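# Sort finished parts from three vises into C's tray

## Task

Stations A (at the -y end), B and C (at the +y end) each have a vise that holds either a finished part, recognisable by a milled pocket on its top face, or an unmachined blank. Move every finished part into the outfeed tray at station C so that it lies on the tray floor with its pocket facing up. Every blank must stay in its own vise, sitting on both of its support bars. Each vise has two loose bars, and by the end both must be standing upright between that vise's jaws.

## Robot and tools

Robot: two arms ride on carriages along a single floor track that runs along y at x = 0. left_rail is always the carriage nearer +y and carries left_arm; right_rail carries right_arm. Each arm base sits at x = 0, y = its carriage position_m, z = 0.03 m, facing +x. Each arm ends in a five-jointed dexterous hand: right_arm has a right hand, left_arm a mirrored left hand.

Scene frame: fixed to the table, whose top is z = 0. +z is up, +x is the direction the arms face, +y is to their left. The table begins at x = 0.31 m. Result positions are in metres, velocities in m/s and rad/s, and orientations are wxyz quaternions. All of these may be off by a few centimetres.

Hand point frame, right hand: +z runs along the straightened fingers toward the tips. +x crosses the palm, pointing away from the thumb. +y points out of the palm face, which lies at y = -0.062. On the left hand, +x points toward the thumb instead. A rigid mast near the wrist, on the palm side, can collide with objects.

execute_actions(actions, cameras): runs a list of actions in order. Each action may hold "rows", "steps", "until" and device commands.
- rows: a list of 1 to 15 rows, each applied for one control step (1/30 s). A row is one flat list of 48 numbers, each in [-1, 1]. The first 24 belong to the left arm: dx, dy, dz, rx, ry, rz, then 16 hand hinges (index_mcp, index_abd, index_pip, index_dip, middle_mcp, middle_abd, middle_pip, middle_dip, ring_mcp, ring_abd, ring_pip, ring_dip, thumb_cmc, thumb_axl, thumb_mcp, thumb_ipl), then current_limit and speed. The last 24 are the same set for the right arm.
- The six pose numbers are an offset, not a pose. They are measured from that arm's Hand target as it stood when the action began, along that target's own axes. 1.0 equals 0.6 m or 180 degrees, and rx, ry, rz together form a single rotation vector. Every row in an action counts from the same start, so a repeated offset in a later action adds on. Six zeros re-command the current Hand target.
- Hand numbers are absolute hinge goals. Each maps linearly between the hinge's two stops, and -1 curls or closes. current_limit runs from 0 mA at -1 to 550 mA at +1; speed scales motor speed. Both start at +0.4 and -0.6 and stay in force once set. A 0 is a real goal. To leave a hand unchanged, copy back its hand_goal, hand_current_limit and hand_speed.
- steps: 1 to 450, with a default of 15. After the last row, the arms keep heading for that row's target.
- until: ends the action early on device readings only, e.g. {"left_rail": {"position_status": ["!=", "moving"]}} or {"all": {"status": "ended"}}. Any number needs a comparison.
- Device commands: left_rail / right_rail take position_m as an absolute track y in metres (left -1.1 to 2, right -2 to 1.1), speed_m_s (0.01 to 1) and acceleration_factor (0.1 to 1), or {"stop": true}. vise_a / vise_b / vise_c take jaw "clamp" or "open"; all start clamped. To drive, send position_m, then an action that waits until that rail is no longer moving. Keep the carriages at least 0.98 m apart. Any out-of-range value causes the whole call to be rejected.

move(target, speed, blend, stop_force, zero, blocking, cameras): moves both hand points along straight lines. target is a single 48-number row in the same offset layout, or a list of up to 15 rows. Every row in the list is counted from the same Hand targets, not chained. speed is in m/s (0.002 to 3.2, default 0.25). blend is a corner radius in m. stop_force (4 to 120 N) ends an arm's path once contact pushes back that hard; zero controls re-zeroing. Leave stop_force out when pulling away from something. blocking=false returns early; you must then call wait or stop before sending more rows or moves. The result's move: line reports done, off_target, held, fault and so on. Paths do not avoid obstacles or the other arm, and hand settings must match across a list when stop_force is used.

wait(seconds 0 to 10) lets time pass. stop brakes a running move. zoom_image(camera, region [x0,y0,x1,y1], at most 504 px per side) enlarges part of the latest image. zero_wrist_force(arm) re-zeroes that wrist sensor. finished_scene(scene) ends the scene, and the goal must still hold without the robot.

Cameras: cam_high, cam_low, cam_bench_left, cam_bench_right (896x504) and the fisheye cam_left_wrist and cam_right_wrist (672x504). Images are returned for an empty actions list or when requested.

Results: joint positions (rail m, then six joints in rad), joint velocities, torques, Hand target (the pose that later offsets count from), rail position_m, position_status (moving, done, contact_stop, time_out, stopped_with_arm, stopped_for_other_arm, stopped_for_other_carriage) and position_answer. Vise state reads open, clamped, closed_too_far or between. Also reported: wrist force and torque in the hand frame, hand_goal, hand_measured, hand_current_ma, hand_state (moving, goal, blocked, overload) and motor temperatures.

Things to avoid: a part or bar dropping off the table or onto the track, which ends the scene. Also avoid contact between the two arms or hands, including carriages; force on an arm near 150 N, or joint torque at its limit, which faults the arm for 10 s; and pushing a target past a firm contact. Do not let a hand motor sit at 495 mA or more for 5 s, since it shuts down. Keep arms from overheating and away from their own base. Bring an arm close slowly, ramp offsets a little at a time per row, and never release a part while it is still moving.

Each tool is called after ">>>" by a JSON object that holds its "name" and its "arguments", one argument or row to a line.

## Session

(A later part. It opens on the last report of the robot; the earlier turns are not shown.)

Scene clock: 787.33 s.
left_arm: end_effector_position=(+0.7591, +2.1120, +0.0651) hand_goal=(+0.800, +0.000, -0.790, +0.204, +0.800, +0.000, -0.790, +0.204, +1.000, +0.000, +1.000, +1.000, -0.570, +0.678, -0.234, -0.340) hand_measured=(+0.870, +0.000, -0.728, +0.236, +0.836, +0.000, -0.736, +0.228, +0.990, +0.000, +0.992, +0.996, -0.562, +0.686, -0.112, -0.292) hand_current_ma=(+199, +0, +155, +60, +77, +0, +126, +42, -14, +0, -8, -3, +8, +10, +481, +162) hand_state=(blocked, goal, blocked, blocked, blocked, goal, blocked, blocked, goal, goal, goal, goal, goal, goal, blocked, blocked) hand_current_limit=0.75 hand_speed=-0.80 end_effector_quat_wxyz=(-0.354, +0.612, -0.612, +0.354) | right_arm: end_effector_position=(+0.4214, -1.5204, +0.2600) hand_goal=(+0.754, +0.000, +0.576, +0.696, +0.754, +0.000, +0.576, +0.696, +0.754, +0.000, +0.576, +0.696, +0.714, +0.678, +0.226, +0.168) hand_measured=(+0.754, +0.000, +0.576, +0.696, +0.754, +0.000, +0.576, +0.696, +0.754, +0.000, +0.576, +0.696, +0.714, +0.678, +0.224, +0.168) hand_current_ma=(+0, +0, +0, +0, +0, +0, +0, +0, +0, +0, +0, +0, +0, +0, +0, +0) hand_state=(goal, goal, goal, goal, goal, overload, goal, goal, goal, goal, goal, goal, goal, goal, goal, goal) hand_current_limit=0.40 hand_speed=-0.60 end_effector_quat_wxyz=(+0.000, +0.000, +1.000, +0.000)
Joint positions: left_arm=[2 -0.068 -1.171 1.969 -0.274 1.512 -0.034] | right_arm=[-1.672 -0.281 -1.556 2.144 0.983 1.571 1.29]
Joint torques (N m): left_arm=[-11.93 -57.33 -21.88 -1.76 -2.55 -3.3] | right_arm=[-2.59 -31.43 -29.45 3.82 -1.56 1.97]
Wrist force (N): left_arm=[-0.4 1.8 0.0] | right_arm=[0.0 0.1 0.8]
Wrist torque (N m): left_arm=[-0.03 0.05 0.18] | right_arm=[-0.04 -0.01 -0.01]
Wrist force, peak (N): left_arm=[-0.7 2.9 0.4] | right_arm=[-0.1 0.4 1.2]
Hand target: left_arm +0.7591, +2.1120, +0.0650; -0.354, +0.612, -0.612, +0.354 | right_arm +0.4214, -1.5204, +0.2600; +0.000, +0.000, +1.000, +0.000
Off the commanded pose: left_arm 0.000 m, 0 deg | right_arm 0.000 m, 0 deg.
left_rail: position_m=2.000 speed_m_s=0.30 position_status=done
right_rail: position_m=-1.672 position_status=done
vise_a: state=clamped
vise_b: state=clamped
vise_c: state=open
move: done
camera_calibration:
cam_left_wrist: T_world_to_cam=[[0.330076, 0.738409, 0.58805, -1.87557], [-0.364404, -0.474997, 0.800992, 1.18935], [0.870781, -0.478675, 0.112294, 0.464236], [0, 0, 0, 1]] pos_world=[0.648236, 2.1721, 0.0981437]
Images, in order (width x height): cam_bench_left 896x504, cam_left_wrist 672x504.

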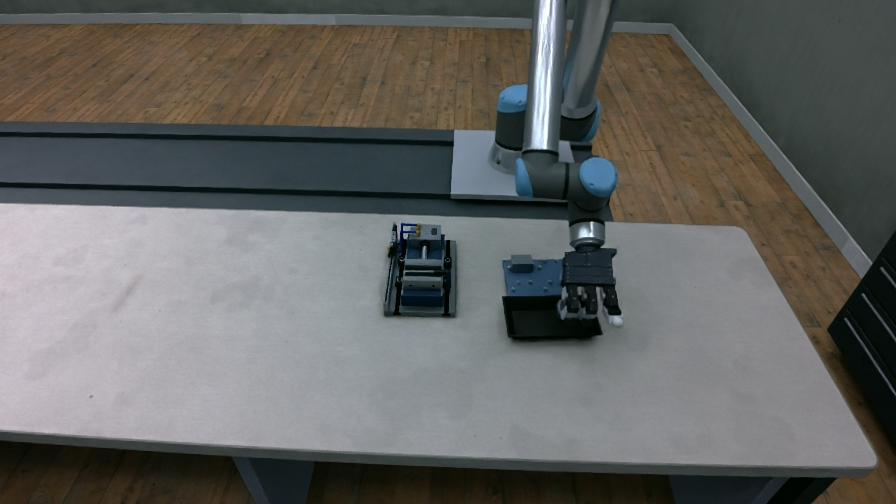

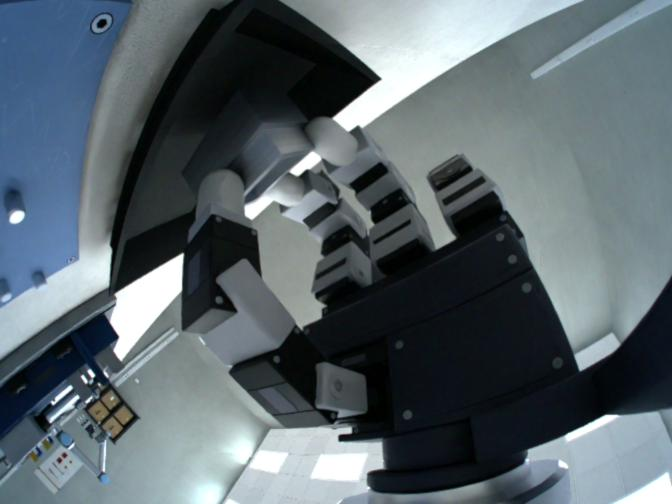

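>>> {"name": "move", "arguments": {
  "target": [0,0.0447,0.0258,0,0,0,0.8,0,-0.79,0.203,0.8,0,-0.79,0.203,1,0,1,1,-0.571,0.678,-0.235,-0.34,0.75,-0.8,0,0,0,0,0,0,0.754,0,0.576,0.696,0.754,0,0.576,0.696,0.754,0,0.576,0.696,0.714,0.678,0.226,0.168,0.4,-0.6],
  "speed": 0.015,
  "stop_force": 4,
  "cameras": ["cam_left_wrist","cam_bench_left"]
}}

>>> {"name": "zoom_image", "arguments": {
  "camera": "cam_left_wrist",
  "region": [100, 50, 400, 250]
}}

>>> {"name": "zoom_image", "arguments": {
  "camera": "cam_bench_left",
  "region": [490, 225, 620, 350]
}}

Scene clock: 797.17 s.
left_arm: end_effector_position=(+0.7591, +2.1120, +0.0434) hand_goal=(+0.800, +0.000, -0.790, +0.204, +0.800, +0.000, -0.790, +0.204, +1.000, +0.000, +1.000, +1.000, -0.570, +0.678, -0.234, -0.340) hand_measured=(+0.870, +0.000, -0.728, +0.226, +0.836, +0.000, -0.742, +0.224, +0.990, +0.000, +0.992, +0.996, -0.562, +0.686, -0.112, -0.294) hand_current_ma=(+199, +0, +150, +37, +76, +0, +108, +33, -14, +0, -8, -3, +9, +11, +481, +155) hand_state=(blocked, goal, blocked, blocked, blocked, goal, blocked, blocked, goal, goal, goal, goal, goal, goal, blocked, blocked) hand_current_limit=0.75 hand_speed=-0.80 end_effector_quat_wxyz=(-0.354, +0.612, -0.612, +0.354) | right_arm: end_effector_position=(+0.4214, -1.5204, +0.2600) hand_goal=(+0.754, +0.000, +0.576, +0.696, +0.754, +0.000, +0.576, +0.696, +0.754, +0.000, +0.576, +0.696, +0.714, +0.678, +0.226, +0.168) hand_measured=(+0.754, +0.000, +0.576, +0.696, +0.754, +0.000, +0.576, +0.696, +0.754, +0.000, +0.576, +0.696, +0.714, +0.678, +0.224, +0.168) hand_current_ma=(+0, +0, +0, +0, +0, +0, +0, +0, +0, +0, +0, +0, +0, +0, +0, +0) hand_state=(goal, goal, goal, goal, goal, overload, goal, goal, goal, goal, goal, goal, goal, goal, goal, goal) hand_current_limit=0.40 hand_speed=-0.60 end_effector_quat_wxyz=(+0.000, +0.000, +1.000, +0.000)
Joint positions: left_arm=[2 -0.068 -1.143 1.979 -0.312 1.512 -0.034] | right_arm=[-1.672 -0.281 -1.556 2.144 0.983 1.571 1.29]
Joint torques (N m): left_arm=[-10.56 -73.04 -40.79 1.41 -1.36 -2.36] | right_arm=[-1.47 -31.38 -31.33 4.2 -2.02 2.1]
Wrist force (N): left_arm=[-0.2 2.0 -0.4] | right_arm=[-0.2 0.1 0.7]
Wrist torque (N m): left_arm=[0.02 0.07 0.20] | right_arm=[-0.02 0.02 -0.02]
Wrist force, peak (N): left_arm=[-2.0 -5.5 -7.4] | right_arm=[0.5 0.3 1.0]
Hand target: left_arm +0.7591, +2.1120, +0.0434; -0.354, +0.612, -0.612, +0.354 (not the last commanded pose) | right_arm +0.4214, -1.5204, +0.2600; +0.000, +0.000, +1.000, +0.000
Off the commanded pose: left_arm 0.009 m, 0 deg | right_arm 0.000 m, 0 deg.
left_rail: position_m=2.000 speed_m_s=0.30 position_status=done
right_rail: position_m=-1.672 position_status=done
vise_a: state=clamped
vise_b: state=clamped
vise_c: state=open
move: contact (left_arm)
camera_calibration:
cam_left_wrist: T_world_to_cam=[[0.330024, 0.73846, 0.588014, -1.86289], [-0.364352, -0.474994, 0.801017, 1.20669], [0.870822, -0.478599, 0.1123, 0.466479], [0, 0, 0, 1]] pos_world=[0.648236, 2.1721, 0.0764437]
Images, in order (width x height): cam_bench_left 896x504, cam_left_wrist 672x504.

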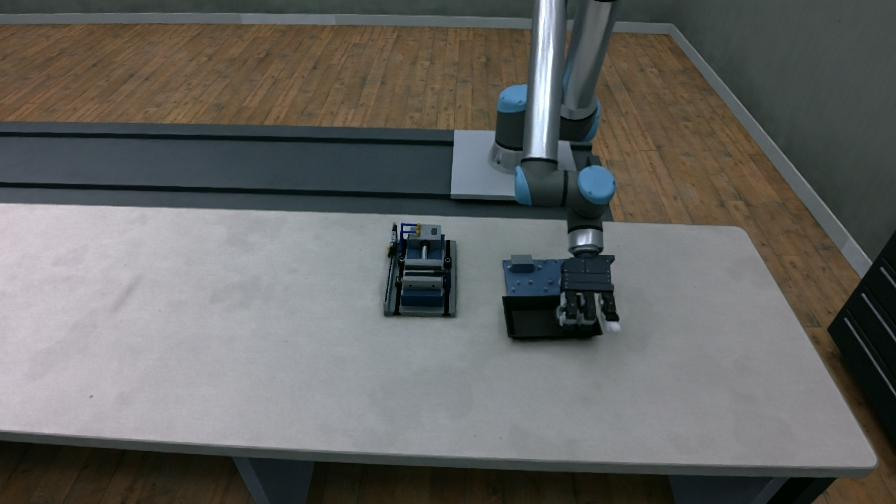

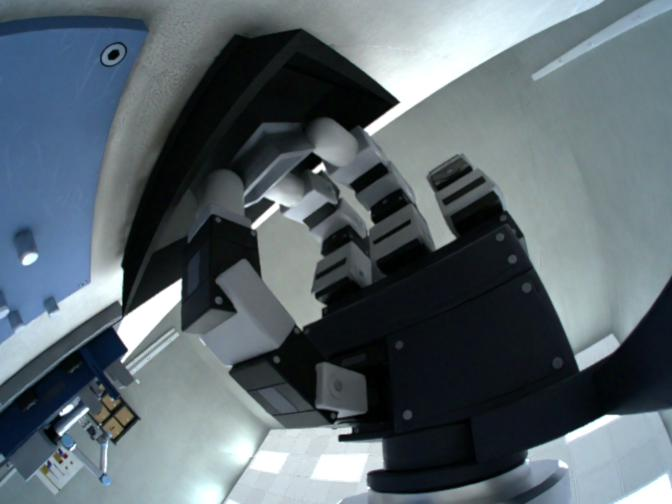

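Scaled by 1.680 from the camera's 672x504 image, which has a finer 960x720 frame.

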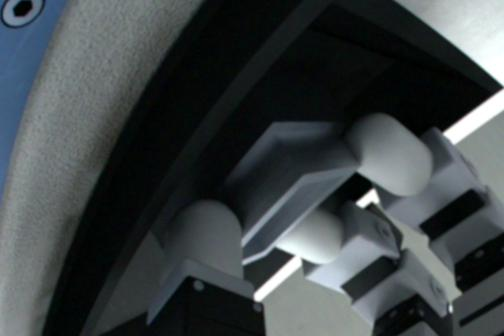

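Scaled by 3.877 from the camera's 896x504 image, which has a finer 1280x720 frame.

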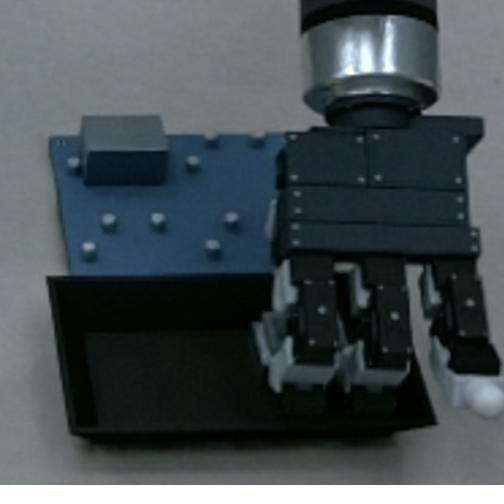

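>>> {"name": "move", "arguments": {
  "target": [0,0.0072,0.0042,0,0,0,0.8,0,-0.79,0.203,0.8,0,-0.79,0.203,1,0,1,1,-0.571,0.678,-0.235,-0.34,0.75,-0.8,0,0,0,0,0,0,0.754,0,0.576,0.696,0.754,0,0.576,0.696,0.754,0,0.576,0.696,0.714,0.678,0.226,0.168,0.4,-0.6],
  "speed": 0.005,
  "stop_force": 5,
  "cameras": ["cam_left_wrist"]
}}

Scene clock: 806.17 s.
left_arm: end_effector_position=(+0.7592, +2.1120, +0.0430) hand_goal=(+0.800, +0.000, -0.790, +0.204, +0.800, +0.000, -0.790, +0.204, +1.000, +0.000, +1.000, +1.000, -0.570, +0.678, -0.234, -0.340) hand_measured=(+0.870, +0.000, -0.728, +0.226, +0.836, +0.000, -0.742, +0.224, +0.990, +0.000, +0.992, +0.996, -0.562, +0.686, -0.112, -0.294) hand_current_ma=(+199, +0, +150, +34, +76, +0, +106, +32, -14, +0, -8, -3, +9, +11, +481, +155) hand_state=(blocked, goal, blocked, blocked, blocked, goal, blocked, blocked, goal, goal, goal, goal, goal, goal, blocked, blocked) hand_current_limit=0.75 hand_speed=-0.80 end_effector_quat_wxyz=(-0.354, +0.612, -0.612, +0.354) | right_arm: end_effector_position=(+0.4214, -1.5204, +0.2600) hand_goal=(+0.754, +0.000, +0.576, +0.696, +0.754, +0.000, +0.576, +0.696, +0.754, +0.000, +0.576, +0.696, +0.714, +0.678, +0.226, +0.168) hand_measured=(+0.754, +0.000, +0.576, +0.696, +0.754, +0.000, +0.576, +0.696, +0.754, +0.000, +0.576, +0.696, +0.714, +0.678, +0.224, +0.168) hand_current_ma=(+0, +0, +0, +0, +0, +0, +0, +0, +0, +0, +0, +0, +0, +0, +0, +0) hand_state=(goal, goal, goal, goal, goal, overload, goal, goal, goal, goal, goal, goal, goal, goal, goal, goal) hand_current_limit=0.40 hand_speed=-0.60 end_effector_quat_wxyz=(+0.000, +0.000, +1.000, +0.000)
Joint positions: left_arm=[2 -0.068 -1.142 1.979 -0.312 1.512 -0.034] | right_arm=[-1.672 -0.281 -1.556 2.144 0.983 1.571 1.29]
Joint torques (N m): left_arm=[-7.67 -70.66 -36 1.61 2.03 2.31] | right_arm=[-3.01 -30.53 -29.31 4.22 -2.5 2.52]
Wrist force (N): left_arm=[-1.3 -1.4 -4.3] | right_arm=[0.1 0.2 0.5]
Wrist torque (N m): left_arm=[-0.07 0.12 0.16] | right_arm=[0.00 -0.01 0.01]
Wrist force, peak (N): left_arm=[-1.5 -3.8 -6.7] | right_arm=[-0.3 0.3 1.3]
Hand target: left_arm +0.7592, +2.1120, +0.0431; -0.354, +0.612, -0.612, +0.354 (not the last commanded pose) | right_arm +0.4214, -1.5204, +0.2600; +0.000, +0.000, +1.000, +0.000
Off the commanded pose: left_arm 0.005 m, 0 deg | right_arm 0.000 m, 0 deg.
left_rail: position_m=2.000 speed_m_s=0.30 position_status=done
right_rail: position_m=-1.672 position_status=done
vise_a: state=clamped
vise_b: state=clamped
vise_c: state=open
move: contact (left_arm)
camera_calibration:
cam_left_wrist: T_world_to_cam=[[0.330012, 0.738422, 0.588069, -1.8626], [-0.364484, -0.474983, 0.800963, 1.20711], [0.870772, -0.47867, 0.112393, 0.466616], [0, 0, 0, 1]] pos_world=[0.648337, 2.1721, 0.076044]
Images, in order (width x height): cam_left_wrist 672x504.

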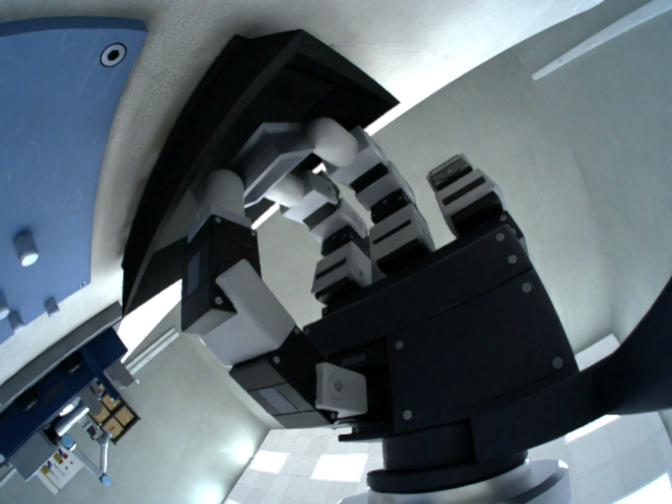

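>>> {"name": "execute_actions", "arguments": {
  "actions": [
    {"rows":[[0,0,0,0,0,0,0.87,0,-0.72,0.24,0.86,0,-0.72,0.24,1,0,1,1,-0.571,0.678,-0.08,-0.3,0.5,-0.85,0,0,0,0,0,0,0.754,0,0.576,0.696,0.754,0,0.576,0.696,0.754,0,0.576,0.696,0.714,0.678,0.226,0.168,0.4,-0.6]],"steps":30},
    {"rows":[[0,0,0,0,0,0,1,0,-0.65,0.246,1,0,-0.65,0.246,1,0,1,1,-0.571,0.678,0.112,-0.481,0.4,-0.8,0,0,0,0,0,0,0.754,0,0.576,0.696,0.754,0,0.576,0.696,0.754,0,0.576,0.696,0.714,0.678,0.226,0.168,0.4,-0.6]],"steps":60}
  ],
  "cameras": ["cam_left_wrist","cam_bench_left"]
}}

>>> {"name": "move", "arguments": {
  "target": [0,-0.15,-0.0866,0,0,0,1,0,-0.65,0.246,1,0,-0.65,0.246,1,0,1,1,-0.571,0.678,0.112,-0.481,0.4,-0.5,0,0,0,0,0,0,0.754,0,0.576,0.696,0.754,0,0.576,0.696,0.754,0,0.576,0.696,0.714,0.678,0.226,0.168,0.4,-0.6],
  "speed": 0.1,
  "cameras": ["cam_left_wrist","cam_bench_left"]
}}

>>> {"name": "zoom_image", "arguments": {
  "camera": "cam_left_wrist",
  "region": [0, 0, 400, 250]
}}

Scene clock: 820.93 s.
left_arm: end_effector_position=(+0.7592, +2.1120, +0.0431) hand_goal=(+1.000, +0.000, -0.650, +0.246, +1.000, +0.000, -0.650, +0.246, +1.000, +0.000, +1.000, +1.000, -0.570, +0.678, +0.112, -0.480) hand_measured=(+0.982, +0.000, -0.652, +0.244, +0.982, +0.000, -0.652, +0.244, +0.990, +0.000, +0.992, +0.996, -0.568, +0.680, +0.098, -0.480) hand_current_ma=(-28, +0, -2, -2, -27, +0, -2, -2, -14, +0, -8, -3, +1, +2, -27, +0) hand_state=(goal, goal, goal, goal, goal, goal, goal, goal, goal, goal, goal, goal, goal, goal, goal, goal) hand_current_limit=0.40 hand_speed=-0.80 end_effector_quat_wxyz=(-0.354, +0.612, -0.612, +0.354) | right_arm: end_effector_position=(+0.4214, -1.5204, +0.2600) hand_goal=(+0.754, +0.000, +0.576, +0.696, +0.754, +0.000, +0.576, +0.696, +0.754, +0.000, +0.576, +0.696, +0.714, +0.678, +0.226, +0.168) hand_measured=(+0.754, +0.000, +0.576, +0.696, +0.754, +0.000, +0.576, +0.696, +0.754, +0.000, +0.576, +0.696, +0.714, +0.678, +0.224, +0.168) hand_current_ma=(+0, +0, +0, +0, +0, +0, +0, +0, +0, +0, +0, +0, +0, +0, +0, +0) hand_state=(goal, goal, goal, goal, goal, overload, goal, goal, goal, goal, goal, goal, goal, goal, goal, goal) hand_current_limit=0.40 hand_speed=-0.60 end_effector_quat_wxyz=(+0.000, +0.000, +1.000, +0.000)
Joint positions: left_arm=[2 -0.068 -1.142 1.979 -0.312 1.512 -0.034] | right_arm=[-1.672 -0.281 -1.556 2.144 0.983 1.571 1.29]
Joint torques (N m): left_arm=[-5.98 -54.33 -33.85 -0.1 1.71 1.74] | right_arm=[-3.6 -34.1 -30 4.2 -2.08 2.28]
Wrist force (N): left_arm=[-0.4 0.5 -0.6] | right_arm=[-0.3 -0.6 0.2]
Wrist torque (N m): left_arm=[0.00 0.07 0.19] | right_arm=[-0.07 0.05 -0.04]
Wrist force, peak (N): left_arm=[-0.6 -2.4 -7.6] | right_arm=[0.4 0.6 1.1]
Hand target: left_arm +0.7592, +2.1120, +0.0431; -0.354, +0.612, -0.612, +0.354 | right_arm +0.4214, -1.5204, +0.2600; +0.000, +0.000, +1.000, +0.000
Off the commanded pose: left_arm 0.000 m, 0 deg | right_arm 0.000 m, 0 deg.
left_rail: position_m=2.000 speed_m_s=0.30 position_status=done
right_rail: position_m=-1.672 position_status=done
vise_a: state=clamped
vise_b: state=clamped
vise_c: state=open
camera_calibration:
cam_left_wrist: T_world_to_cam=[[0.329976, 0.738442, 0.588064, -1.86262], [-0.364476, -0.474987, 0.800965, 1.20711], [0.870789, -0.478634, 0.11241, 0.466527], [0, 0, 0, 1]] pos_world=[0.648337, 2.1721, 0.0760441]
Images, in order (width x height): cam_bench_left 896x504, cam_left_wrist 672x504.

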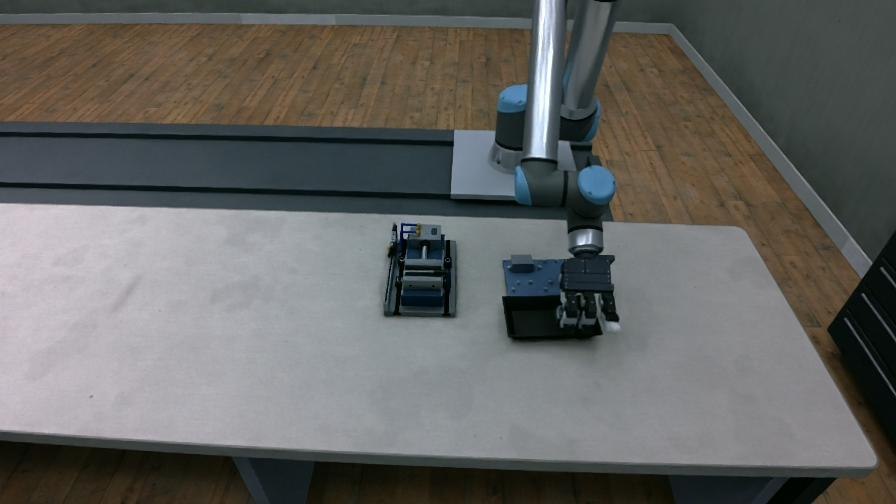

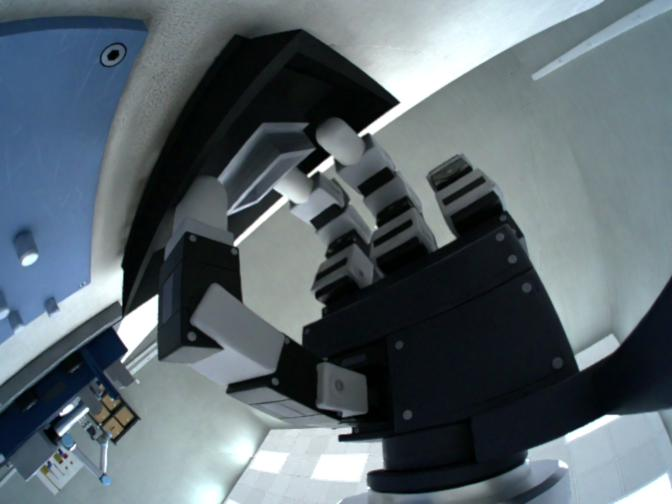

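Scene clock: 822.43 s.
left_arm: end_effector_position=(+0.7592, +2.1120, +0.1469) hand_goal=(+1.000, +0.000, -0.650, +0.246, +1.000, +0.000, -0.650, +0.246, +1.000, +0.000, +1.000, +1.000, -0.570, +0.678, +0.112, -0.480) hand_measured=(+0.982, +0.000, -0.652, +0.244, +0.984, +0.000, -0.652, +0.244, +0.990, +0.000, +0.992, +0.996, -0.568, +0.680, +0.108, -0.480) hand_current_ma=(-27, +0, -2, -2, -26, +0, -2, -2, -14, +0, -8, -3, +1, +2, -4, +0) hand_state=(goal, goal, goal, goal, goal, goal, goal, goal, goal, goal, goal, goal, goal, goal, goal, goal) hand_current_limit=0.40 hand_speed=-0.50 end_effector_quat_wxyz=(-0.354, +0.612, -0.612, +0.354) | right_arm: end_effector_position=(+0.4214, -1.5204, +0.2600) hand_goal=(+0.754, +0.000, +0.576, +0.696, +0.754, +0.000, +0.576, +0.696, +0.754, +0.000, +0.576, +0.696, +0.714, +0.678, +0.226, +0.168) hand_measured=(+0.754, +0.000, +0.576, +0.696, +0.754, +0.000, +0.576, +0.696, +0.754, +0.000, +0.576, +0.696, +0.714, +0.678, +0.224, +0.168) hand_current_ma=(+0, +0, +0, +0, +0, +0, +0, +0, +0, +0, +0, +0, +0, +0, +0, +0) hand_state=(goal, goal, goal, goal, goal, overload, goal, goal, goal, goal, goal, goal, goal, goal, goal, goal) hand_current_limit=0.40 hand_speed=-0.60 end_effector_quat_wxyz=(+0.000, +0.000, +1.000, +0.000)
Joint positions: left_arm=[2 -0.068 -1.266 1.92 -0.13 1.512 -0.034] | right_arm=[-1.672 -0.281 -1.556 2.144 0.983 1.571 1.29]
Joint torques (N m): left_arm=[-3.1 -65.33 -45.13 2.31 1.02 1.24] | right_arm=[0.17 -29.98 -30.43 3.62 -2.09 2.36]
Wrist force (N): left_arm=[-0.6 0.7 -0.6] | right_arm=[-0.2 0.4 0.3]
Wrist torque (N m): left_arm=[0.01 0.05 0.17] | right_arm=[0.05 0.04 -0.01]
Wrist force, peak (N): left_arm=[-0.6 1.4 -0.7] | right_arm=[-0.7 0.2 0.9]
Hand target: left_arm +0.7592, +2.1120, +0.1470; -0.354, +0.612, -0.612, +0.354 | right_arm +0.4214, -1.5204, +0.2600; +0.000, +0.000, +1.000, +0.000
Off the commanded pose: left_arm 0.000 m, 0 deg | right_arm 0.000 m, 0 deg.
left_rail: position_m=2.000 speed_m_s=0.30 position_status=done
right_rail: position_m=-1.672 position_status=done
vise_a: state=clamped
vise_b: state=clamped
vise_c: state=open
move: done
camera_calibration:
cam_left_wrist: T_world_to_cam=[[0.33004, 0.738406, 0.588073, -1.92369], [-0.364517, -0.474966, 0.800959, 1.12387], [0.870747, -0.478711, 0.112404, 0.455043], [0, 0, 0, 1]] pos_world=[0.648337, 2.1721, 0.179944]
Images, in order (width x height): cam_bench_left 896x504, cam_left_wrist 672x504.

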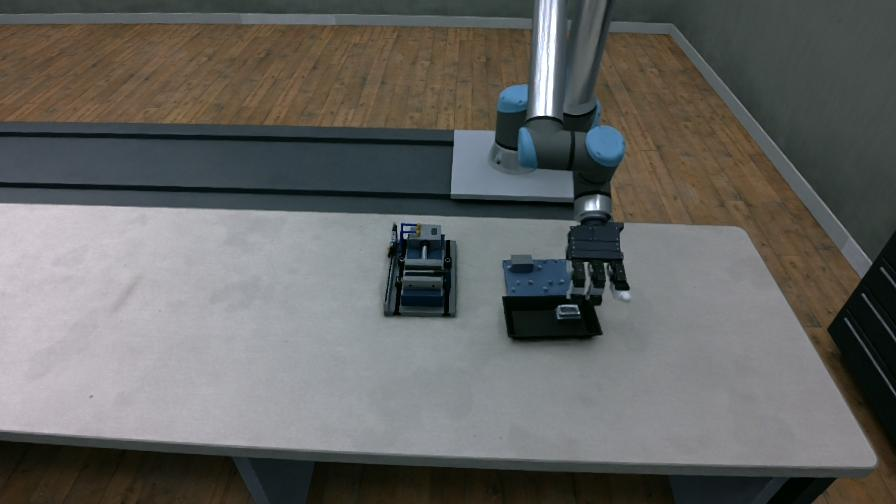

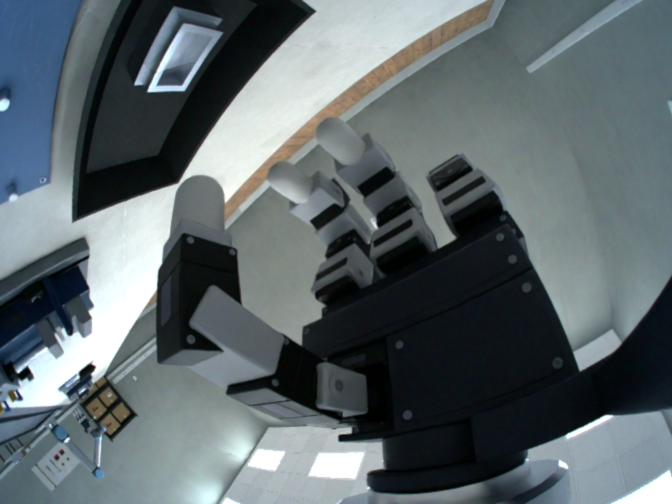

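Scaled by 1.260 from the camera's 672x504 image, which has a finer 960x720 frame.

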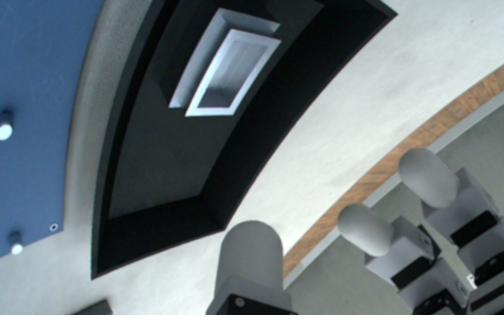

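>>> {"name": "move", "arguments": {
  "target": [0,-0.1,-0.0577,0,0,0,1,0,-0.65,0.246,1,0,-0.65,0.246,1,0,1,1,-0.571,0.678,0.112,-0.481,0.4,-0.5,-0.133,0,-0.25,0.2169,-0.2169,-0.4651,0.986,0,-0.372,-0.391,0.986,0,-0.372,-0.391,1,0,1,1,-0.571,0.678,0.022,-0.351,0.4,-0.4],
  "speed": 0.25
}}

>>> {"name": "execute_actions", "arguments": {
  "actions": [
    {"right_rail":{"position_m":-0.2},"steps":150,"until":{"right_rail":{"position_status":["!=","moving"]}}}
  ],
  "cameras": ["cam_right_wrist","cam_high","cam_low"]
}}

Scene clock: 873.17 s.
left_arm: end_effector_position=(+0.7592, +2.1120, +0.2163) hand_goal=(+1.000, +0.000, -0.650, +0.246, +1.000, +0.000, -0.650, +0.246, +1.000, +0.000, +1.000, +1.000, -0.570, +0.678, +0.112, -0.480) hand_measured=(+0.982, +0.000, -0.652, +0.244, +0.984, +0.000, -0.652, +0.244, +0.990, +0.000, +0.992, +0.996, -0.568, +0.680, +0.108, -0.480) hand_current_ma=(-27, +0, -2, -2, -26, +0, -2, -2, -14, +0, -8, -3, +1, +2, -4, +0) hand_state=(goal, goal, goal, goal, goal, goal, goal, goal, goal, goal, goal, goal, goal, goal, goal, goal) hand_current_limit=0.40 hand_speed=-0.50 end_effector_quat_wxyz=(-0.354, +0.612, -0.612, +0.354) | right_arm: end_effector_position=(+0.5012, -1.5204, +0.4100) hand_goal=(+0.986, +0.000, -0.372, -0.390, +0.986, +0.000, -0.372, -0.390, +1.000, +0.000, +1.000, +1.000, -0.570, +0.678, +0.022, -0.350) hand_measured=(+0.980, +0.000, -0.368, -0.386, +0.978, +0.000, -0.368, -0.386, +0.990, +0.000, +0.992, +0.996, -0.568, +0.678, +0.020, -0.348) hand_current_ma=(-2, +0, +0, +1, -2, +0, +0, +1, -4, +0, -2, +0, +0, +0, +0, +0) hand_state=(goal, goal, goal, goal, goal, overload, goal, goal, goal, goal, goal, goal, goal, goal, goal, goal) hand_current_limit=0.40 hand_speed=-0.40 end_effector_quat_wxyz=(-0.299, +0.641, -0.641, +0.299)
Joint positions: left_arm=[2 -0.068 -1.332 1.863 -0.006 1.512 -0.034] | right_arm=[-1.672 -0.127 -1.802 1.946 0.558 1.474 -0.082]
Joint torques (N m): left_arm=[-9.13 -65.62 -47.42 1.86 -1.38 -2.2] | right_arm=[-11.34 -33.26 -47.66 -1.59 -2.98 -2.99]
Motor temperatures (°C): left_arm=[46 45 33 46 36 46] | right_arm=[30 35 41 43 40 48]
Wrist force (N): left_arm=[-0.1 0.2 -1.2] | right_arm=[-1.0 0.2 0.5]
Wrist torque (N m): left_arm=[-0.03 -0.01 0.23] | right_arm=[-0.08 0.16 0.06]
Wrist force, peak (N): left_arm=[-0.9 0.7 -1.1] | right_arm=[-1.1 0.5 1.1]
Hand target: left_arm +0.7592, +2.1120, +0.2163; -0.354, +0.612, -0.612, +0.354 | right_arm +0.5012, -1.5204, +0.4100; -0.299, +0.641, -0.641, +0.299
Off the commanded pose: left_arm 0.000 m, 0 deg | right_arm 0.000 m, 0 deg.
left_rail: position_m=2.000 speed_m_s=0.30 position_status=done
right_rail: position_m=-1.672 position_status=done
vise_a: state=clamped
vise_b: state=clamped
vise_c: state=open
move: done

Scene clock: 875.70 s.
left_arm: end_effector_position=(+0.7592, +2.1120, +0.2163) hand_goal=(+1.000, +0.000, -0.650, +0.246, +1.000, +0.000, -0.650, +0.246, +1.000, +0.000, +1.000, +1.000, -0.570, +0.678, +0.112, -0.480) hand_measured=(+0.982, +0.000, -0.652, +0.244, +0.984, +0.000, -0.652, +0.244, +0.990, +0.000, +0.992, +0.996, -0.568, +0.680, +0.108, -0.480) hand_current_ma=(-27, +0, -2, -2, -26, +0, -2, -2, -14, +0, -8, -3, +1, +2, -4, +0) hand_state=(goal, goal, goal, goal, goal, goal, goal, goal, goal, goal, goal, goal, goal, goal, goal, goal) hand_current_limit=0.40 hand_speed=-0.50 end_effector_quat_wxyz=(-0.354, +0.612, -0.612, +0.354) | right_arm: end_effector_position=(+0.5012, -0.0486, +0.4100) hand_goal=(+0.986, +0.000, -0.372, -0.390, +0.986, +0.000, -0.372, -0.390, +1.000, +0.000, +1.000, +1.000, -0.570, +0.678, +0.022, -0.350) hand_measured=(+0.980, +0.000, -0.370, -0.386, +0.978, +0.000, -0.370, -0.386, +0.990, +0.000, +0.992, +0.996, -0.570, +0.678, +0.020, -0.348) hand_current_ma=(-2, +0, +0, +1, -2, +0, +0, +1, -4, +0, -2, +0, +0, +0, +0, +0) hand_state=(goal, goal, goal, goal, goal, overload, goal, goal, goal, goal, goal, goal, goal, goal, goal, goal) hand_current_limit=0.40 hand_speed=-0.40 end_effector_quat_wxyz=(-0.299, +0.641, -0.641, +0.299)
Joint positions: left_arm=[2 -0.068 -1.332 1.863 -0.006 1.512 -0.034] | right_arm=[-0.2 -0.127 -1.802 1.946 0.558 1.474 -0.082]
Joint torques (N m): left_arm=[-3.51 -66.57 -47.58 1.67 -0.76 -2.45] | right_arm=[1.17 -24.03 -38.53 1.48 0.46 -3.51]
Wrist force (N): left_arm=[-0.5 0.2 -1.4] | right_arm=[-1.3 0.1 0.9]
Wrist torque (N m): left_arm=[0.00 0.04 0.19] | right_arm=[-0.11 0.19 0.04]
Wrist force, peak (N): left_arm=[-0.9 0.4 -1.3] | right_arm=[-3.0 0.3 0.9]
Hand target: left_arm +0.7592, +2.1120, +0.2163; -0.354, +0.612, -0.612, +0.354 | right_arm +0.5012, -0.0486, +0.4100; -0.299, +0.641, -0.641, +0.299
Off the commanded pose: left_arm 0.000 m, 0 deg | right_arm 0.000 m, 0 deg.
left_rail: position_m=2.000 speed_m_s=0.30 position_status=done
right_rail: position_m=-0.200 position_status=done
vise_a: state=clamped
vise_b: state=clamped
vise_c: state=open
camera_calibration:
cam_right_wrist: T_world_to_cam=[[-0.374678, 0.787127, -0.489947, 0.460703], [-0.198482, 0.448094, 0.871674, -0.284574], [0.905661, 0.423843, -0.0116602, -0.301974], [0, 0, 0, 1]] pos_world=[0.389618, -0.107127, 0.470255]
Images, in order (width x height): cam_high 896x504, cam_low 896x504, cam_right_wrist 672x504.

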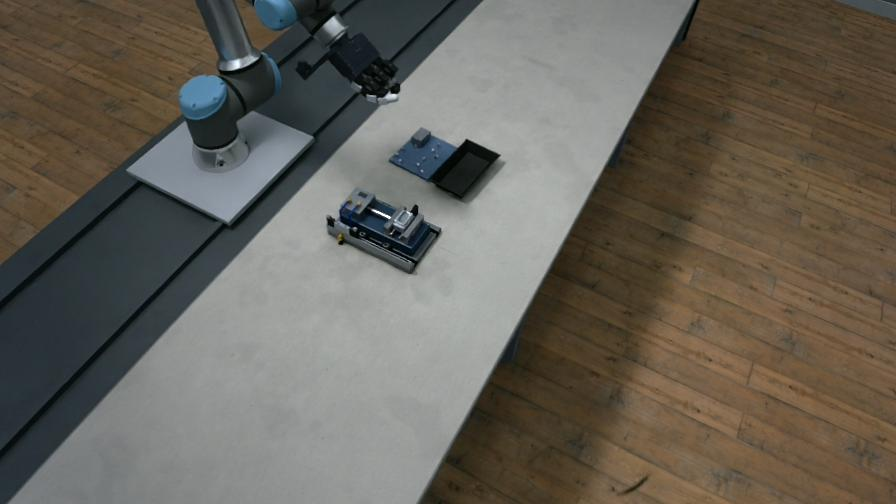

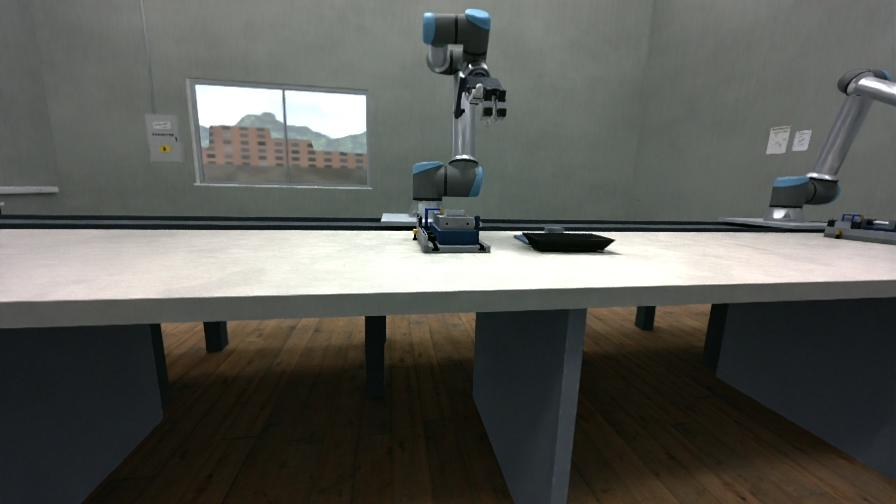

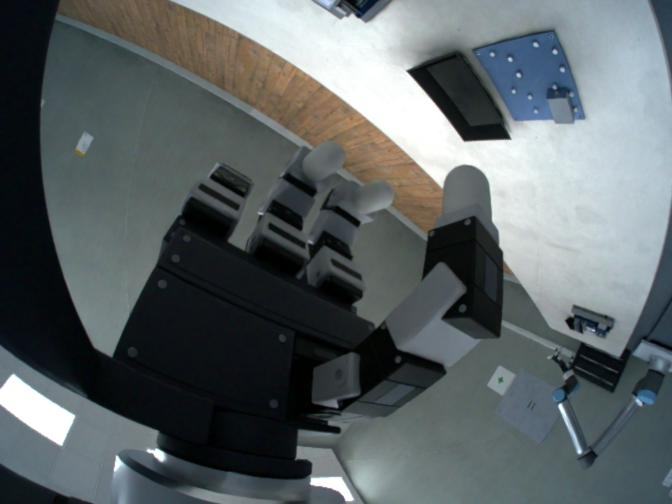

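>>> {"name": "move", "arguments": {
  "target": [0,0,0,0,0,0,1,0,-0.65,0.246,1,0,-0.65,0.246,1,0,1,1,-0.571,0.678,0.112,-0.481,0.4,-0.5,0.2357,0.0982,0.331,0,0,0,0.986,0,-0.372,-0.391,0.986,0,-0.372,-0.391,1,0,1,1,-0.571,0.678,0.022,-0.351,0.4,-0.4],
  "speed": 0.2,
  "cameras": ["cam_right_wrist","cam_high","cam_low"]
}}

>>> {"name": "zoom_image", "arguments": {
  "camera": "cam_high",
  "region": [310, 110, 460, 285]
}}

>>> {"name": "zoom_image", "arguments": {
  "camera": "cam_low",
  "region": [380, 120, 530, 260]
}}

Scene clock: 882.90 s.
left_arm: end_effector_position=(+0.7592, +2.1120, +0.2163) hand_goal=(+1.000, +0.000, -0.650, +0.246, +1.000, +0.000, -0.650, +0.246, +1.000, +0.000, +1.000, +1.000, -0.570, +0.678, +0.112, -0.480) hand_measured=(+0.982, +0.000, -0.652, +0.244, +0.984, +0.000, -0.652, +0.244, +0.990, +0.000, +0.992, +0.996, -0.568, +0.680, +0.108, -0.480) hand_current_ma=(-27, +0, -2, -2, -26, +0, -2, -2, -14, +0, -8, -3, +1, +2, -4, +0) hand_state=(goal, goal, goal, goal, goal, goal, goal, goal, goal, goal, goal, goal, goal, goal, goal, goal) hand_current_limit=0.40 hand_speed=-0.50 end_effector_quat_wxyz=(-0.354, +0.612, -0.612, +0.354) | right_arm: end_effector_position=(+0.6154, -0.1900, +0.2373) hand_goal=(+0.986, +0.000, -0.372, -0.390, +0.986, +0.000, -0.372, -0.390, +1.000, +0.000, +1.000, +1.000, -0.570, +0.678, +0.022, -0.350) hand_measured=(+0.980, +0.000, -0.370, -0.386, +0.978, +0.000, -0.370, -0.386, +0.990, +0.000, +0.992, +0.996, -0.570, +0.678, +0.020, -0.348) hand_current_ma=(-2, +0, +0, +1, -2, +0, +0, +1, -4, +0, -2, +0, +0, +0, +0, +0) hand_state=(goal, goal, goal, goal, goal, overload, goal, goal, goal, goal, goal, goal, goal, goal, goal, goal) hand_current_limit=0.40 hand_speed=-0.40 end_effector_quat_wxyz=(-0.299, +0.641, -0.641, +0.299)
Joint positions: left_arm=[2 -0.068 -1.332 1.863 -0.006 1.512 -0.034] | right_arm=[-0.2 -0.397 -1.526 2.025 0.24 1.27 -0.263]
Joint torques (N m): left_arm=[-0.05 -65.41 -49.3 2.32 0.8 -1.45] | right_arm=[-11.75 -27.8 -44.85 -0.81 -3.7 -3.53]
Wrist force (N): left_arm=[-0.1 0.2 -0.9] | right_arm=[-1.0 0.5 0.3]
Wrist torque (N m): left_arm=[-0.06 0.01 0.22] | right_arm=[-0.06 0.17 0.10]
Wrist force, peak (N): left_arm=[-0.3 0.8 -1.5] | right_arm=[-1.9 0.4 -0.5]
Hand target: left_arm +0.7592, +2.1120, +0.2163; -0.354, +0.612, -0.612, +0.354 | right_arm +0.6155, -0.1900, +0.2373; -0.299, +0.641, -0.641, +0.299
Off the commanded pose: left_arm 0.000 m, 0 deg | right_arm 0.000 m, 0 deg.
left_rail: position_m=2.000 speed_m_s=0.30 position_status=done
right_rail: position_m=-0.200 position_status=done
vise_a: state=clamped
vise_b: state=clamped
vise_c: state=open
move: done
camera_calibration:
cam_right_wrist: T_world_to_cam=[[-0.374685, 0.787144, -0.489914, 0.530213], [-0.198468, 0.448065, 0.871693, -0.0480087], [0.905661, 0.423842, -0.0116603, -0.347573], [0, 0, 0, 1]] pos_world=[0.503918, -0.248527, 0.297555]
Images, in order (width x height): cam_high 896x504, cam_low 896x504, cam_right_wrist 672x504.

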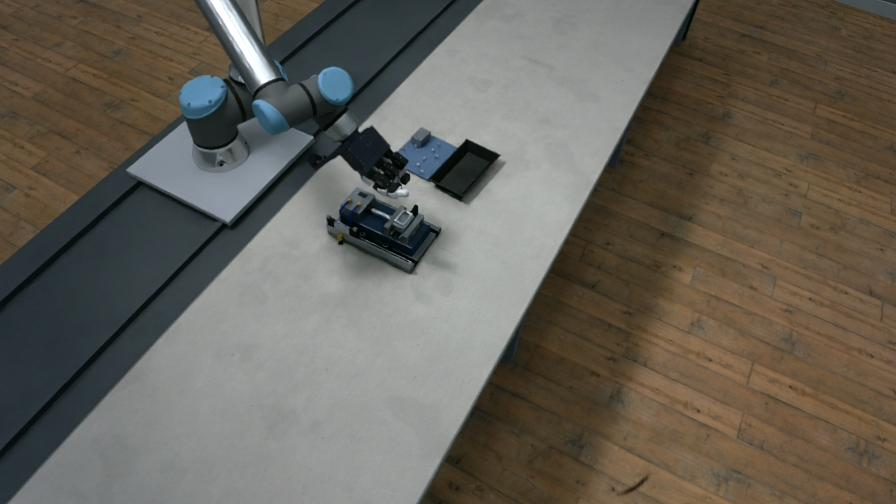

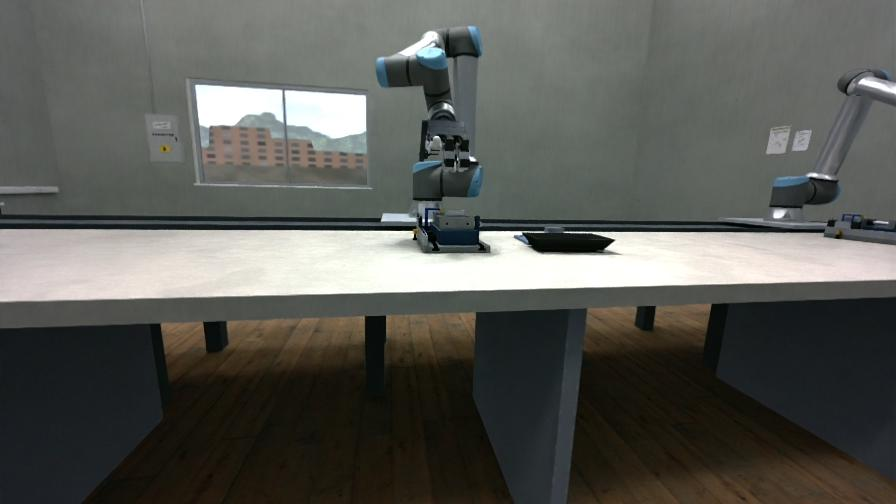

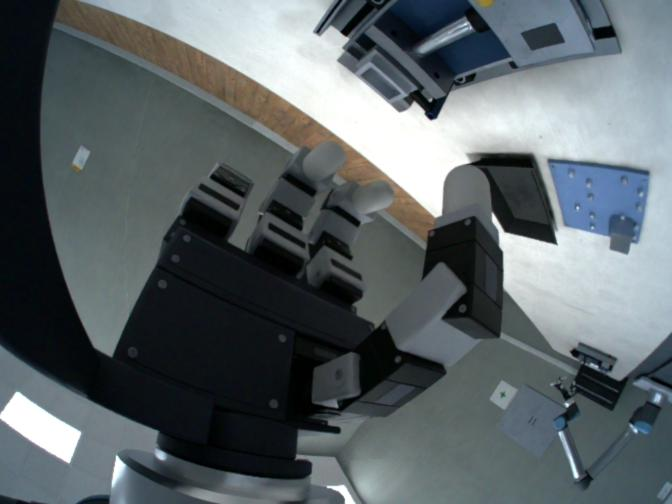

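Scaled by 2.880 from the camera's 896x504 image, which has a finer 1280x720 frame.

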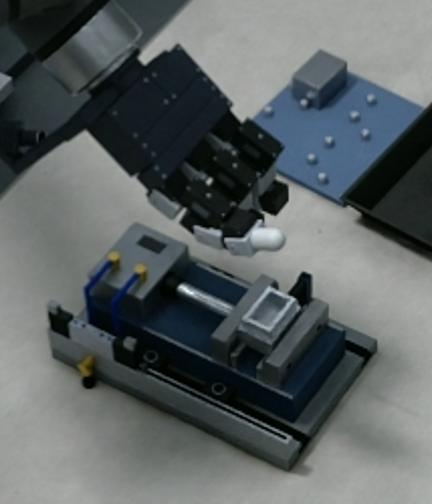

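Scaled by 3.360 from the camera's 896x504 image, which has a finer 1280x720 frame.

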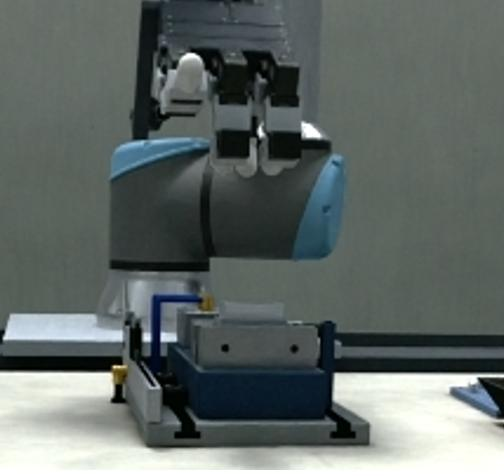

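>>> {"name": "zoom_image", "arguments": {
  "camera": "cam_right_wrist",
  "region": [330, 30, 450, 120]
}}

Scaled by 4.200 from the camera's 672x504 image, which has a finer 960x720 frame.

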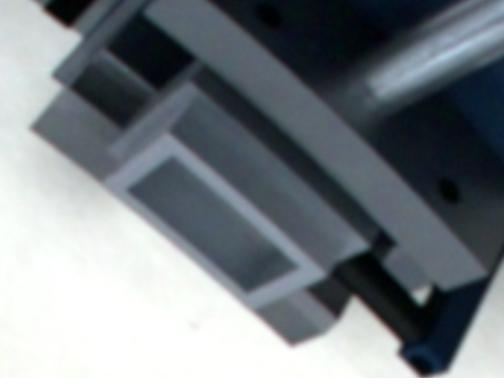

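>>> {"name": "move", "arguments": {
  "target": [0,0,0,0,0,0,1,0,-0.65,0.246,1,0,-0.65,0.246,1,0,1,1,-0.571,0.678,0.112,-0.481,0.4,-0.5,0.0017,-0.0315,0.212,0,0,0,0.986,0,-0.372,-0.391,0.986,0,-0.372,-0.391,1,0,1,1,-0.571,0.678,0.022,-0.351,0.4,-0.4],
  "speed": 0.15,
  "cameras": ["cam_right_wrist","cam_high","cam_low"]
}}

>>> {"name": "zoom_image", "arguments": {
  "camera": "cam_high",
  "region": [330, 130, 450, 280]
}}

>>> {"name": "zoom_image", "arguments": {
  "camera": "cam_low",
  "region": [400, 140, 500, 260]
}}

>>> {"name": "zoom_image", "arguments": {
  "camera": "cam_right_wrist",
  "region": [300, 30, 500, 190]
}}

Scene clock: 925.77 s.
left_arm: end_effector_position=(+0.7592, +2.1120, +0.2163) hand_goal=(+1.000, +0.000, -0.650, +0.246, +1.000, +0.000, -0.650, +0.246, +1.000, +0.000, +1.000, +1.000, -0.570, +0.678, +0.112, -0.480) hand_measured=(+0.982, +0.000, -0.652, +0.244, +0.984, +0.000, -0.652, +0.244, +0.990, +0.000, +0.992, +0.996, -0.568, +0.680, +0.108, -0.480) hand_current_ma=(-27, +0, -2, -2, -26, +0, -2, -2, -14, +0, -8, -3, +1, +2, -4, +0) hand_state=(goal, goal, goal, goal, goal, goal, goal, goal, goal, goal, goal, goal, goal, goal, goal, goal) hand_current_limit=0.40 hand_speed=-0.50 end_effector_quat_wxyz=(-0.354, +0.612, -0.612, +0.354) | right_arm: end_effector_position=(+0.7250, -0.1911, +0.1700) hand_goal=(+0.986, +0.000, -0.372, -0.390, +0.986, +0.000, -0.372, -0.390, +1.000, +0.000, +1.000, +1.000, -0.570, +0.678, +0.022, -0.350) hand_measured=(+0.980, +0.000, -0.370, -0.386, +0.978, +0.000, -0.370, -0.386, +0.990, +0.000, +0.994, +0.996, -0.570, +0.678, +0.020, -0.348) hand_current_ma=(-2, +0, +0, +1, -2, +0, +0, +1, -4, +0, -2, +0, +0, +0, +0, +0) hand_state=(goal, goal, goal, goal, goal, overload, goal, goal, goal, goal, goal, goal, goal, goal, goal, goal) hand_current_limit=0.40 hand_speed=-0.40 end_effector_quat_wxyz=(-0.299, +0.641, -0.641, +0.299)
Joint positions: left_arm=[2 -0.068 -1.332 1.863 -0.006 1.512 -0.034] | right_arm=[-0.2 -0.322 -1.293 1.88 0.137 1.326 -0.211]
Joint torques (N m): left_arm=[1.2 -64.7 -46.75 1.4 1.91 2.4] | right_arm=[7.91 -45.29 -42.64 -1.06 1.36 3.49]
Wrist force (N): left_arm=[-0.2 0.1 -1.1] | right_arm=[-1.1 0.2 0.1]
Wrist torque (N m): left_arm=[-0.05 0.01 0.21] | right_arm=[-0.10 0.18 -0.20]
Wrist force, peak (N): left_arm=[-0.6 0.2 -1.6] | right_arm=[-1.6 0.9 0.2]
Hand target: left_arm +0.7592, +2.1120, +0.2163; -0.354, +0.612, -0.612, +0.354 | right_arm +0.7251, -0.1911, +0.1700; -0.299, +0.641, -0.641, +0.299
Off the commanded pose: left_arm 0.000 m, 0 deg | right_arm 0.000 m, 0 deg.
left_rail: position_m=2.000 speed_m_s=0.30 position_status=done
right_rail: position_m=-0.200 position_status=done
vise_a: state=clamped
vise_b: state=clamped
vise_c: state=open
move: done
camera_calibration:
cam_right_wrist: T_world_to_cam=[[-0.374685, 0.787144, -0.489914, 0.539136], [-0.198468, 0.448065, 0.871693, 0.0328813], [0.905661, 0.423842, -0.0116603, -0.447062], [0, 0, 0, 1]] pos_world=[0.613418, -0.249627, 0.230255]
Images, in order (width x height): cam_high 896x504, cam_low 896x504, cam_right_wrist 672x504.

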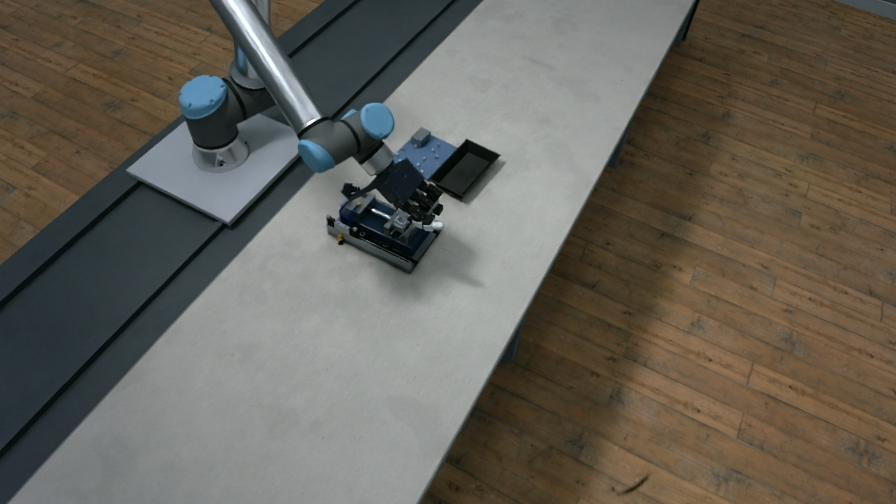

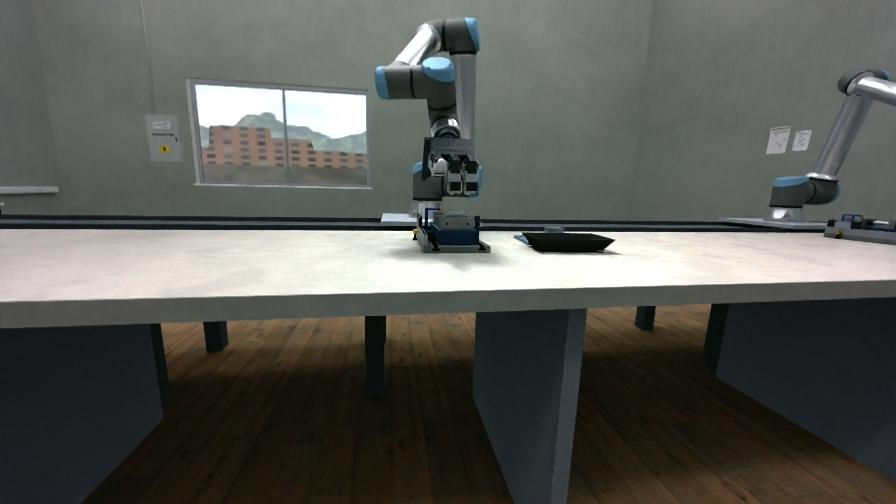

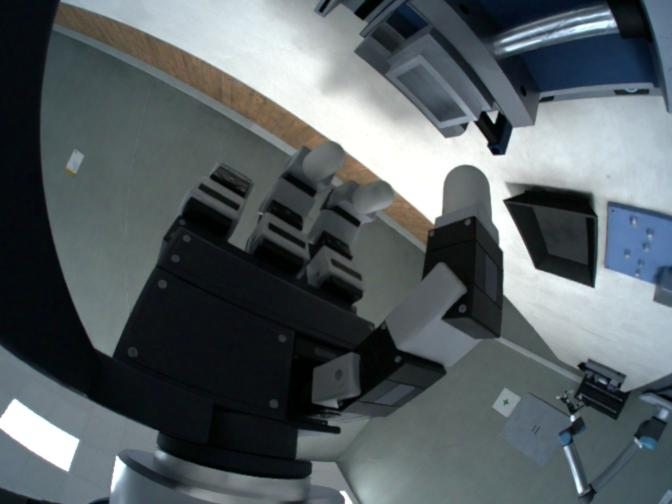

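Scaled by 3.360 from the camera's 896x504 image, which has a finer 1280x720 frame.

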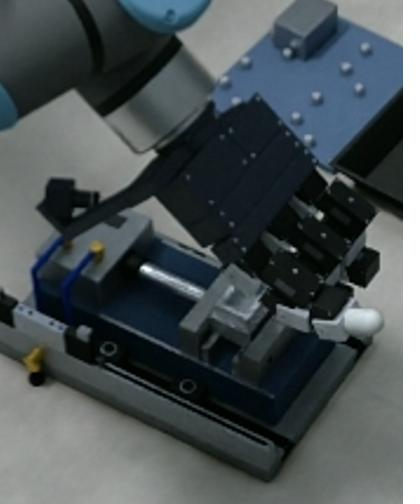

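Scaled by 4.200 from the camera's 896x504 image, which has a finer 1280x720 frame.

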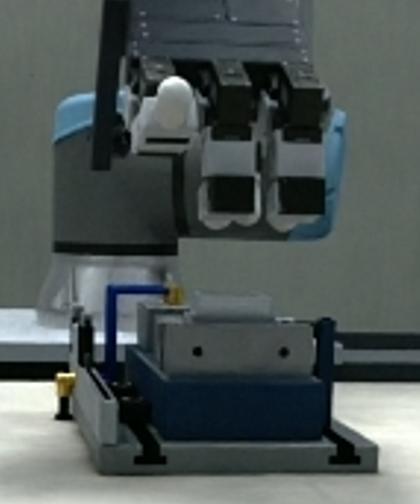

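Scaled by 2.520 from the camera's 672x504 image, which has a finer 960x720 frame.

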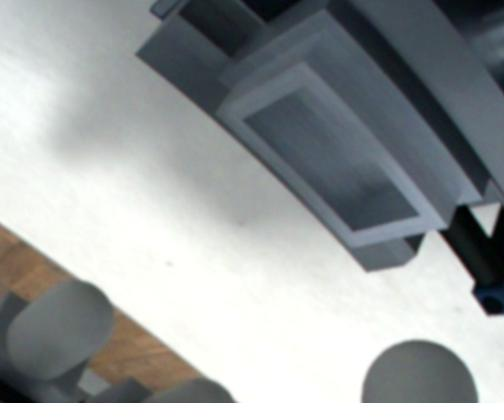

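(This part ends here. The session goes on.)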